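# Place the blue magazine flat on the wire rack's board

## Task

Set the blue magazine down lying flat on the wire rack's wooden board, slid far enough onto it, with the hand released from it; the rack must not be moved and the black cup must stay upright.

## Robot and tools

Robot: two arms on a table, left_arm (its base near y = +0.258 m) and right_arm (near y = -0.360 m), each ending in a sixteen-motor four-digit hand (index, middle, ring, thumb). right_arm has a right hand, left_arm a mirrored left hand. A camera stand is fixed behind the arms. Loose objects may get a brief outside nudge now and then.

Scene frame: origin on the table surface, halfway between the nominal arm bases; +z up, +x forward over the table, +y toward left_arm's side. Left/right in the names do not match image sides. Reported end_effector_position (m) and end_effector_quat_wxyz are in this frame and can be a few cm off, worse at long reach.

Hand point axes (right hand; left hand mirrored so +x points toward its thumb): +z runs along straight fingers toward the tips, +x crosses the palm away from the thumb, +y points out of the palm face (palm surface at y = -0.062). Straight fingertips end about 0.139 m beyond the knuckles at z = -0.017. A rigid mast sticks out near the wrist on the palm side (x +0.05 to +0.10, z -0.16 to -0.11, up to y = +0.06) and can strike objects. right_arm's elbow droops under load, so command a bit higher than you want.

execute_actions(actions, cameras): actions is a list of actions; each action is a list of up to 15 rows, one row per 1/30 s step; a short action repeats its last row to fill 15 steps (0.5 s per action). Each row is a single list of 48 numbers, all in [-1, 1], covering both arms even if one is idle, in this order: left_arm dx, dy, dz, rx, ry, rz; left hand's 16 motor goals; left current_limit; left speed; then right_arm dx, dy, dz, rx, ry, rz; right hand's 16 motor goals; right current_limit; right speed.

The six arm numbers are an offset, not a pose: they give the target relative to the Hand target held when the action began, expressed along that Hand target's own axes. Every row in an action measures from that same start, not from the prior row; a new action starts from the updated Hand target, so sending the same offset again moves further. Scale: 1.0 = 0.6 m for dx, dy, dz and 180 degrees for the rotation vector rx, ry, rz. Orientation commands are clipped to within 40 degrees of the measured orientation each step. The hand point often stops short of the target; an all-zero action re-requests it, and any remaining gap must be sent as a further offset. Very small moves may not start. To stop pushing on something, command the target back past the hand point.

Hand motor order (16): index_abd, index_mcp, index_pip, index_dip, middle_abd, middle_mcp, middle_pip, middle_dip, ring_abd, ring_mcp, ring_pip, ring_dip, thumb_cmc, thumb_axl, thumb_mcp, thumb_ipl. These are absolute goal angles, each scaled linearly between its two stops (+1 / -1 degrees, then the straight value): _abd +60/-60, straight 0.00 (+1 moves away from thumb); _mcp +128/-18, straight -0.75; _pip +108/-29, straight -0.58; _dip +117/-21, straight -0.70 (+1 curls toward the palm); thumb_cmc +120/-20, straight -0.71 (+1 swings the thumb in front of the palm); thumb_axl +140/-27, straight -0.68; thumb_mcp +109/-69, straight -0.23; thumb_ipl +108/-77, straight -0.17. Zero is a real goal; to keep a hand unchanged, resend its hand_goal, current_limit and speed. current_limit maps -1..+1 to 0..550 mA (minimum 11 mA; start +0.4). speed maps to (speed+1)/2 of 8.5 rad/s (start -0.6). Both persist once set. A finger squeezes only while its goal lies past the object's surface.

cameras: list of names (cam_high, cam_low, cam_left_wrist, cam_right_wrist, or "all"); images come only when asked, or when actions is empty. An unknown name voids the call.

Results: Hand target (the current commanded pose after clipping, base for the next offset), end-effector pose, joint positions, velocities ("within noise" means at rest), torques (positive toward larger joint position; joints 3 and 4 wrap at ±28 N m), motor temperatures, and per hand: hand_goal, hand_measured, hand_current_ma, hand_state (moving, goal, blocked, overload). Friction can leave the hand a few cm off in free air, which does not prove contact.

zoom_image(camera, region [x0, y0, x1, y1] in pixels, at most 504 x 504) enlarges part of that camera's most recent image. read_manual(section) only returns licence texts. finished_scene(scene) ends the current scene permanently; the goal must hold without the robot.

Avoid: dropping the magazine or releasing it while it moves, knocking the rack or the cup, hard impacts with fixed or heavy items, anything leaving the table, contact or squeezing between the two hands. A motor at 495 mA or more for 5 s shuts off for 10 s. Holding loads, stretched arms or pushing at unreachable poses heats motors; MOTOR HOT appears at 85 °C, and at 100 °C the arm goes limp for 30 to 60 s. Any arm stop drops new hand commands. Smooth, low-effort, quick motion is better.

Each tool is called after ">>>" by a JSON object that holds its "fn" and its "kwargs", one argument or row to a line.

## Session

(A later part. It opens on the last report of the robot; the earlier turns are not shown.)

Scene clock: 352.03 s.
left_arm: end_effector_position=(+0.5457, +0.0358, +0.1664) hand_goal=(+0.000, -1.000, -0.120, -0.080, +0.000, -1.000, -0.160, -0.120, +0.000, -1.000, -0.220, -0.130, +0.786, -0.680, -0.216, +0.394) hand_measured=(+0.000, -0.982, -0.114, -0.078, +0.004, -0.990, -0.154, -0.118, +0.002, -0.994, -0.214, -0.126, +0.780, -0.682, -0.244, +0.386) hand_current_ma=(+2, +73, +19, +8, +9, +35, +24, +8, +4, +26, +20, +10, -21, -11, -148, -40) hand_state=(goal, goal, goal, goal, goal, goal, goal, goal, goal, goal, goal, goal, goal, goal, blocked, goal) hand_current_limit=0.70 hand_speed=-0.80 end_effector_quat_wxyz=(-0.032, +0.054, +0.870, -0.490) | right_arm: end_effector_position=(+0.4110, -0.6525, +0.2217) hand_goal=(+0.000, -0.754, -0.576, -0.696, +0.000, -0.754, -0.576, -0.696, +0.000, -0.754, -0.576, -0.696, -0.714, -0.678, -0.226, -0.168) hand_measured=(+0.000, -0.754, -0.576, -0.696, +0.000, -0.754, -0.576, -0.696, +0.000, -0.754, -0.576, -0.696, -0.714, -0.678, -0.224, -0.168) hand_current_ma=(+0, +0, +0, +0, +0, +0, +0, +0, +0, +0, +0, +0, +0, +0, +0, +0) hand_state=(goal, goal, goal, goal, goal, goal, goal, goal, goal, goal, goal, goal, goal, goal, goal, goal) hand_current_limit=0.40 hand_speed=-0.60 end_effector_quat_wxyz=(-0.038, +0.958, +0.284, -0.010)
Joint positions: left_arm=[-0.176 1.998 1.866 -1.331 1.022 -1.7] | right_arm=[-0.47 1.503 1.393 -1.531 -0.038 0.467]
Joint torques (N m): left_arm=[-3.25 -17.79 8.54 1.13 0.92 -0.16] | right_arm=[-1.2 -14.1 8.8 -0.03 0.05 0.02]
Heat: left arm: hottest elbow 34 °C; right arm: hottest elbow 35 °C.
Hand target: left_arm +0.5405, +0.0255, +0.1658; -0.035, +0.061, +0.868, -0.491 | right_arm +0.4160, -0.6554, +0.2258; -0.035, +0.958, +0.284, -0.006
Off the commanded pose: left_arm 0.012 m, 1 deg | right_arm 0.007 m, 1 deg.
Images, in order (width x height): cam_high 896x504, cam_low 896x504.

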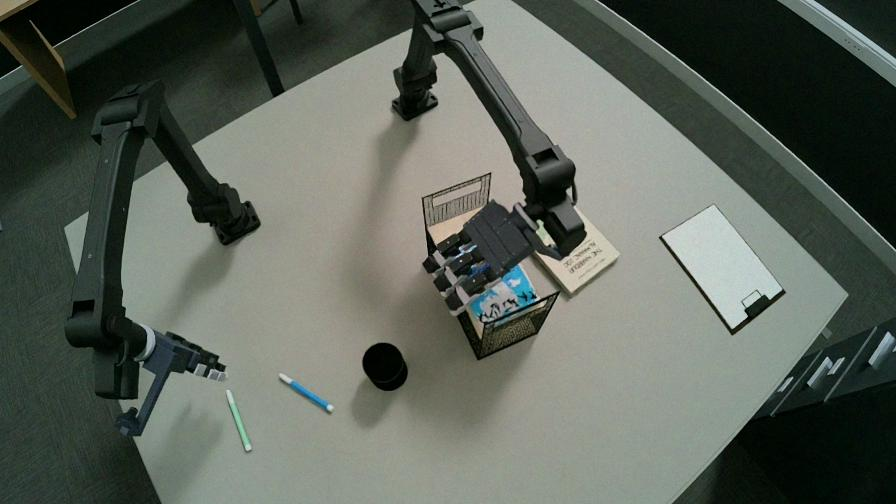

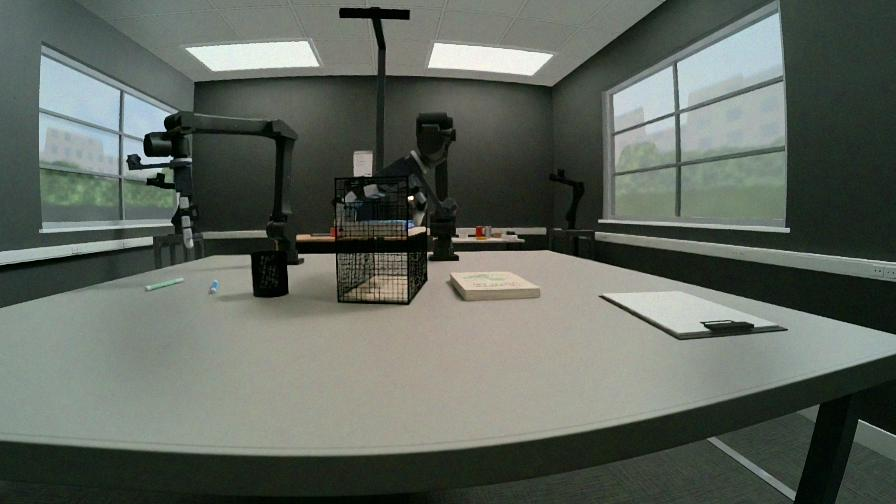

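>>> {"fn": "execute_actions", "kwargs": {
  "actions": [
    [[0,0,0,0,0,0,0,-1,-0.2,-0.116,0,-1,-0.212,-0.13,0,-1,-0.25,-0.14,0.786,-0.68,-0.42,0.2,0.7,-0.8,0,0,0,0,0,0,0,-0.754,-0.576,-0.696,0,-0.754,-0.576,-0.696,0,-0.754,-0.576,-0.696,-0.714,-0.678,-0.226,-0.168,0.4,-0.6]],
    [[0,-0.0715,-0.043,0,0,0,0,-1,-0.2,-0.116,0,-1,-0.212,-0.13,0,-1,-0.25,-0.14,0.786,-0.68,-0.42,0.2,0.7,-0.8,0,0,0,0,0,0,0,-0.754,-0.576,-0.696,0,-0.754,-0.576,-0.696,0,-0.754,-0.576,-0.696,-0.714,-0.678,-0.226,-0.168,0.4,-0.6]]
  ],
  "cameras": ["cam_high","cam_low"]
}}

>>> {"fn": "zoom_image", "kwargs": {
  "camera": "cam_low",
  "region": [320, 160, 480, 310]
}}

Scene clock: 356.47 s.
left_arm: end_effector_position=(+0.5288, +0.0329, +0.1831) hand_goal=(+0.000, -1.000, -0.200, -0.116, +0.000, -1.000, -0.212, -0.130, +0.000, -1.000, -0.250, -0.140, +0.786, -0.680, -0.420, +0.200) hand_measured=(+0.000, -0.982, -0.194, -0.114, +0.004, -0.990, -0.206, -0.128, +0.002, -0.992, -0.244, -0.136, +0.782, -0.682, -0.412, +0.202) hand_current_ma=(+2, +73, +20, +8, +9, +35, +24, +8, +4, +27, +21, +11, -14, -9, +33, +11) hand_state=(goal, goal, goal, goal, goal, goal, goal, goal, goal, goal, goal, goal, goal, goal, goal, goal) hand_current_limit=0.70 hand_speed=-0.80 end_effector_quat_wxyz=(-0.061, +0.042, +0.871, -0.486) | right_arm: end_effector_position=(+0.4110, -0.6525, +0.2217) hand_goal=(+0.000, -0.754, -0.576, -0.696, +0.000, -0.754, -0.576, -0.696, +0.000, -0.754, -0.576, -0.696, -0.714, -0.678, -0.226, -0.168) hand_measured=(+0.000, -0.754, -0.576, -0.696, +0.000, -0.754, -0.576, -0.696, +0.000, -0.754, -0.576, -0.696, -0.714, -0.678, -0.224, -0.168) hand_current_ma=(+0, +0, +0, +0, +0, +0, +0, +0, +0, +0, +0, +0, +0, +0, +0, +0) hand_state=(goal, goal, goal, goal, goal, goal, goal, goal, goal, goal, goal, goal, goal, goal, goal, goal) hand_current_limit=0.40 hand_speed=-0.60 end_effector_quat_wxyz=(-0.038, +0.958, +0.284, -0.010)
Joint positions: left_arm=[-0.186 1.99 1.895 -1.425 1.023 -1.706] | right_arm=[-0.47 1.503 1.393 -1.531 -0.038 0.467]
Joint torques (N m): left_arm=[-2.14 -18.49 14.84 0.09 0.92 -0.15] | right_arm=[-1.2 -14.1 8.81 -0.03 0.05 0.02]
Heat: left arm: hottest elbow 34 °C; right arm: hottest elbow 35 °C.
Hand target: left_arm +0.5405, +0.0255, +0.2159; -0.035, +0.060, +0.868, -0.491 | right_arm +0.4160, -0.6554, +0.2258; -0.035, +0.958, +0.284, -0.006
Off the commanded pose: left_arm 0.035 m, 4 deg | right_arm 0.007 m, 1 deg.
Images, in order (width x height): cam_high 896x504, cam_low 896x504.

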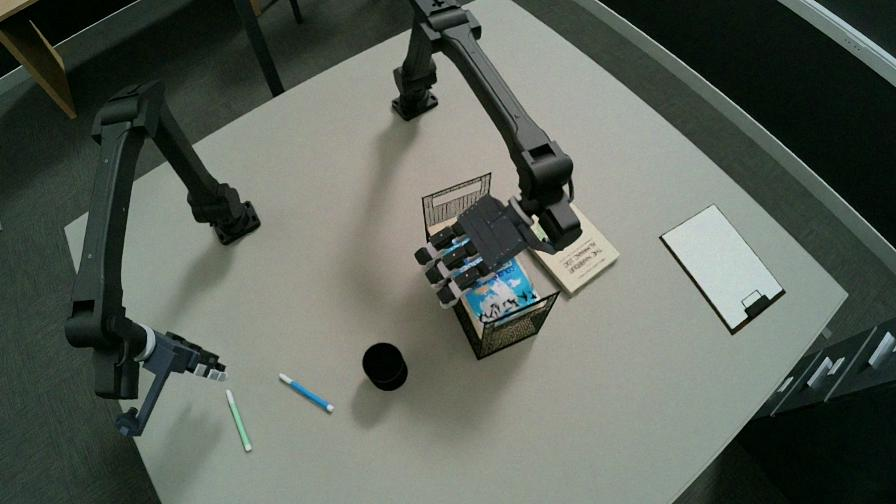

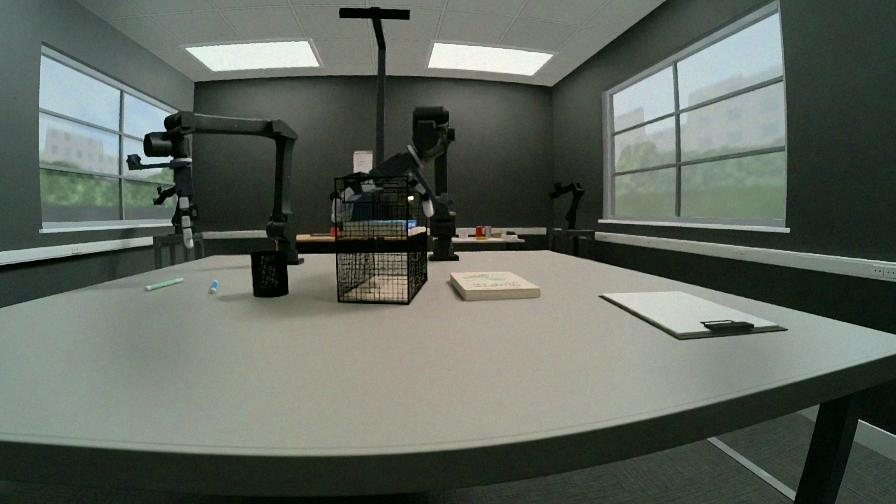

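Scaled by 3.150.

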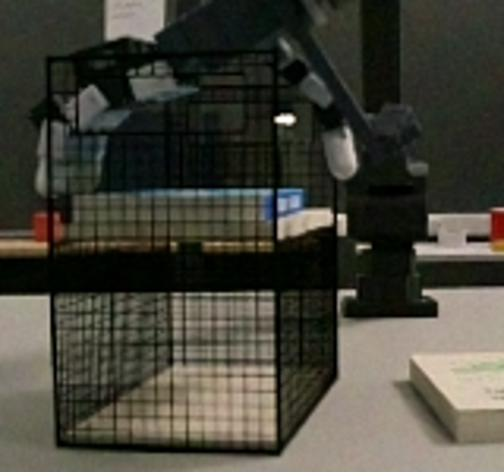

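>>> {"fn": "execute_actions", "kwargs": {
  "actions": [
    [[0,-0.0858,-0.0516,0,0,0,0,-1,-0.2,-0.116,0,-1,-0.212,-0.13,0,-1,-0.25,-0.14,0.786,-0.68,-0.42,0.2,0.7,-0.8,0,0,0,0,0,0,0,-0.754,-0.576,-0.696,0,-0.754,-0.576,-0.696,0,-0.754,-0.576,-0.696,-0.714,-0.678,-0.226,-0.168,0.4,-0.6]],
    [[0,-0.0858,-0.0516,0,0,0,0,-1,-0.2,-0.116,0,-1,-0.212,-0.13,0,-1,-0.25,-0.14,0.786,-0.68,-0.42,0.2,0.7,-0.8,0,0,0,0,0,0,0,-0.754,-0.576,-0.696,0,-0.754,-0.576,-0.696,0,-0.754,-0.576,-0.696,-0.714,-0.678,-0.226,-0.168,0.4,-0.6]]
  ],
  "cameras": ["cam_high","cam_low"]
}}

Scene clock: 360.70 s.
left_arm: end_effector_position=(+0.5342, +0.0305, +0.3199) hand_goal=(+0.000, -1.000, -0.200, -0.116, +0.000, -1.000, -0.212, -0.130, +0.000, -1.000, -0.250, -0.140, +0.786, -0.680, -0.420, +0.200) hand_measured=(+0.000, -0.984, -0.194, -0.114, +0.004, -0.990, -0.206, -0.128, +0.002, -0.992, -0.244, -0.136, +0.782, -0.682, -0.414, +0.202) hand_current_ma=(+2, +68, +19, +8, +9, +36, +23, +8, +4, +32, +19, +11, -13, -9, +31, +11) hand_state=(goal, goal, goal, goal, goal, goal, goal, goal, goal, goal, goal, goal, goal, goal, goal, goal) hand_current_limit=0.70 hand_speed=-0.80 end_effector_quat_wxyz=(-0.030, +0.043, +0.869, -0.492) | right_arm: end_effector_position=(+0.4110, -0.6525, +0.2217) hand_goal=(+0.000, -0.754, -0.576, -0.696, +0.000, -0.754, -0.576, -0.696, +0.000, -0.754, -0.576, -0.696, -0.714, -0.678, -0.226, -0.168) hand_measured=(+0.000, -0.754, -0.576, -0.696, +0.000, -0.754, -0.576, -0.696, +0.000, -0.754, -0.576, -0.696, -0.714, -0.678, -0.224, -0.168) hand_current_ma=(+0, +0, +0, +0, +0, +0, +0, +0, +0, +0, +0, +0, +0, +0, +0, +0) hand_state=(goal, goal, goal, goal, goal, goal, goal, goal, goal, goal, goal, goal, goal, goal, goal, goal) hand_current_limit=0.40 hand_speed=-0.60 end_effector_quat_wxyz=(-0.038, +0.958, +0.284, -0.010)
Joint positions: left_arm=[-0.186 1.981 2.242 -1.678 1.024 -1.761] | right_arm=[-0.47 1.503 1.393 -1.531 -0.038 0.467]
Joint torques (N m): left_arm=[-1.96 -15.91 14.82 0.39 0.78 -0.18] | right_arm=[-1.2 -14.1 8.8 -0.05 0.05 0.02]
Heat: left arm: hottest elbow 35 °C; right arm: hottest elbow 35 °C.
Hand target: left_arm +0.5407, +0.0256, +0.3360; -0.035, +0.060, +0.868, -0.491 | right_arm +0.4160, -0.6554, +0.2258; -0.035, +0.958, +0.284, -0.006
Off the commanded pose: left_arm 0.018 m, 2 deg | right_arm 0.007 m, 1 deg.
joint sent to its limit (left arm) — joint 4 (wrist pitch), lower limit. The joint targets still meet the commanded pose.
Images, in order (width x height): cam_high 896x504, cam_low 896x504.

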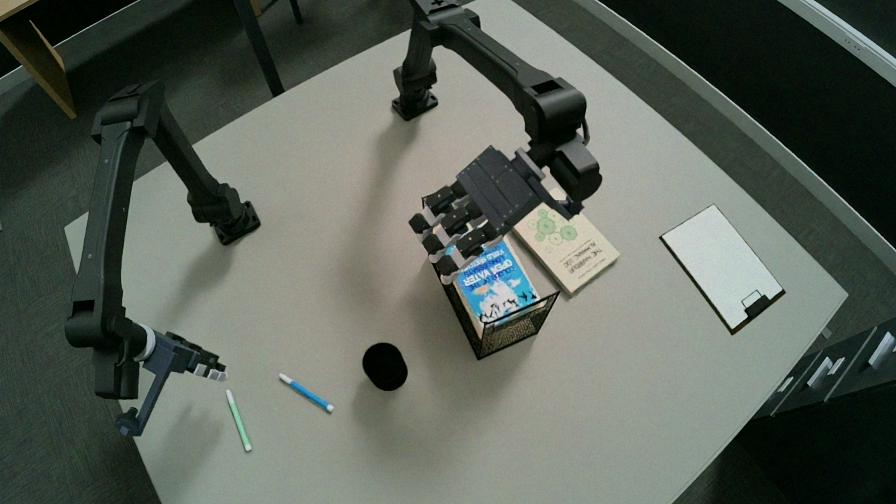

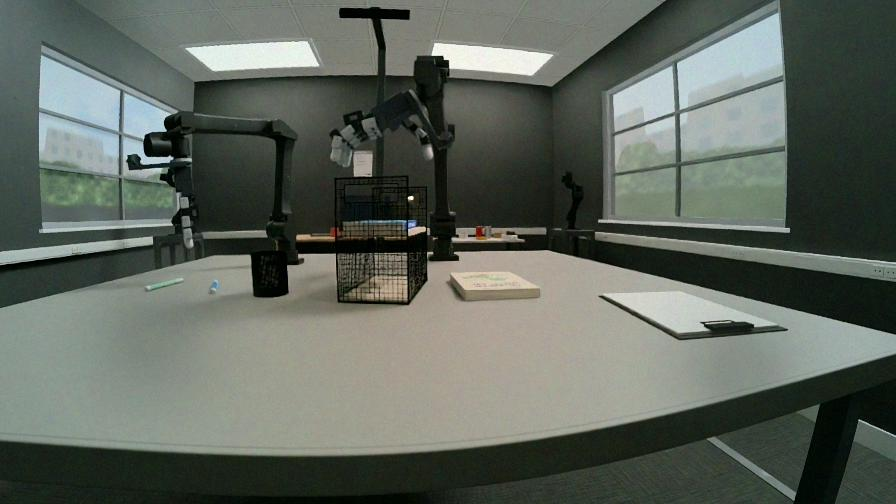

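>>> {"fn": "execute_actions", "kwargs": {
  "actions": [
    [[0.035,0.1275,-0.212,0,0,0,0,-1,-0.2,-0.116,0,-1,-0.212,-0.13,0,-1,-0.25,-0.14,0.786,-0.68,-0.42,0.2,0.7,-0.8,0,0,0,0,0,0,0,-0.754,-0.576,-0.696,0,-0.754,-0.576,-0.696,0,-0.754,-0.576,-0.696,-0.714,-0.678,-0.226,-0.168,0.4,-0.6]]
  ],
  "cameras": ["cam_high","cam_low"]
}}

>>> {"fn": "zoom_image", "kwargs": {
  "camera": "cam_high",
  "region": [400, 160, 640, 370]
}}

>>> {"fn": "zoom_image", "kwargs": {
  "camera": "cam_low",
  "region": [320, 160, 480, 310]
}}

Scene clock: 363.53 s.
left_arm: end_effector_position=(+0.5450, +0.1728, +0.3298) hand_goal=(+0.000, -1.000, -0.200, -0.116, +0.000, -1.000, -0.212, -0.130, +0.000, -1.000, -0.250, -0.140, +0.786, -0.680, -0.420, +0.200) hand_measured=(+0.000, -0.984, -0.196, -0.114, +0.002, -0.990, -0.206, -0.128, +0.002, -0.992, -0.246, -0.138, +0.784, -0.682, -0.416, +0.202) hand_current_ma=(+2, +64, +16, +8, +7, +36, +19, +8, +4, +32, +16, +10, -9, -9, +22, +9) hand_state=(goal, goal, goal, goal, goal, goal, goal, goal, goal, goal, goal, goal, goal, goal, goal, goal) hand_current_limit=0.70 hand_speed=-0.80 end_effector_quat_wxyz=(+0.060, +0.009, +0.871, -0.488) | right_arm: end_effector_position=(+0.4110, -0.6525, +0.2217) hand_goal=(+0.000, -0.754, -0.576, -0.696, +0.000, -0.754, -0.576, -0.696, +0.000, -0.754, -0.576, -0.696, -0.714, -0.678, -0.226, -0.168) hand_measured=(+0.000, -0.754, -0.576, -0.696, +0.000, -0.754, -0.576, -0.696, +0.000, -0.754, -0.576, -0.696, -0.714, -0.678, -0.224, -0.168) hand_current_ma=(+0, +0, +0, +0, +0, +0, +0, +0, +0, +0, +0, +0, +0, +0, +0, +0) hand_state=(goal, goal, goal, goal, goal, goal, goal, goal, goal, goal, goal, goal, goal, goal, goal, goal) hand_current_limit=0.40 hand_speed=-0.60 end_effector_quat_wxyz=(-0.038, +0.958, +0.284, -0.010)
Joint positions: left_arm=[0.052 1.868 2.103 -1.679 1.024 -1.587] | right_arm=[-0.47 1.503 1.393 -1.531 -0.038 0.467]
Joint torques (N m): left_arm=[-1.26 -17.03 8.88 0.28 0.77 -0.01] | right_arm=[-1.2 -14.1 8.8 -0.02 0.05 0.02]
Heat: left arm: hottest elbow 36 °C; right arm: hottest elbow 35 °C.
Hand target: left_arm +0.5406, +0.1754, +0.3358; -0.035, +0.060, +0.868, -0.491 | right_arm +0.4160, -0.6554, +0.2258; -0.035, +0.958, +0.284, -0.006
Off the commanded pose: left_arm 0.008 m, 12 deg | right_arm 0.007 m, 1 deg.
joint sent to its limit (left arm) — joint 4 (wrist pitch), lower limit. The joint targets are off in orientation, not in position.
Images, in order (width x height): cam_high 896x504, cam_low 896x504.

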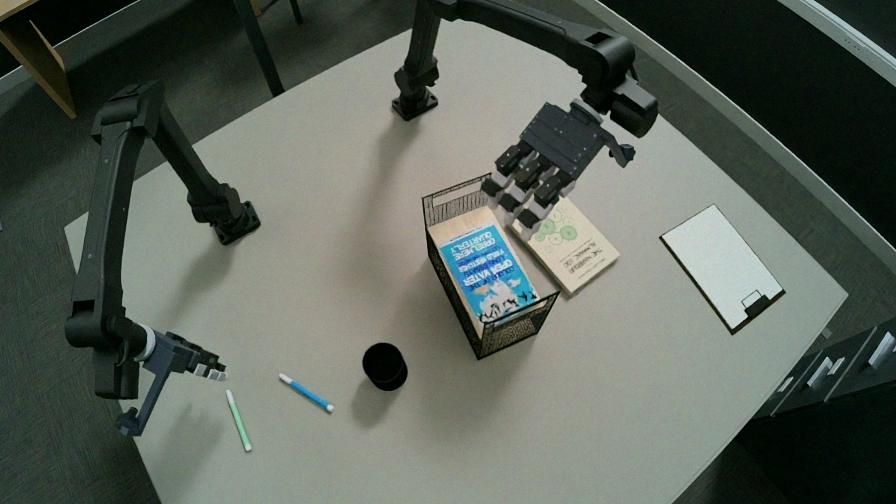

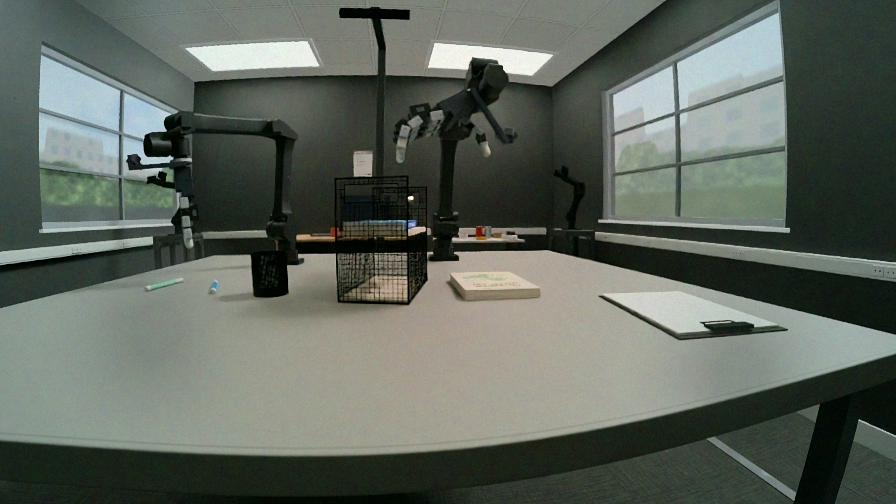

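Scaled by 2.100.

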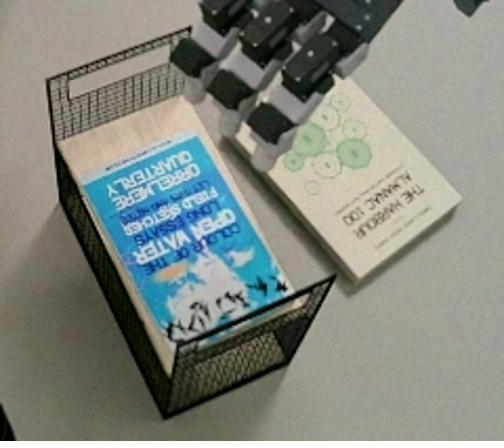

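Scaled by 3.150.

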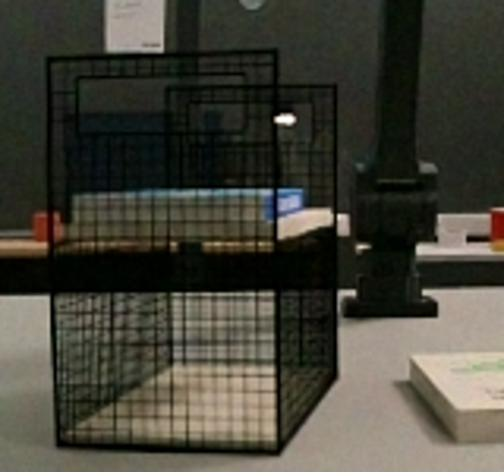

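>>> {"fn": "finished_scene", "kwargs": {
  "scene": 1
}}

The scene is finished: the task was done.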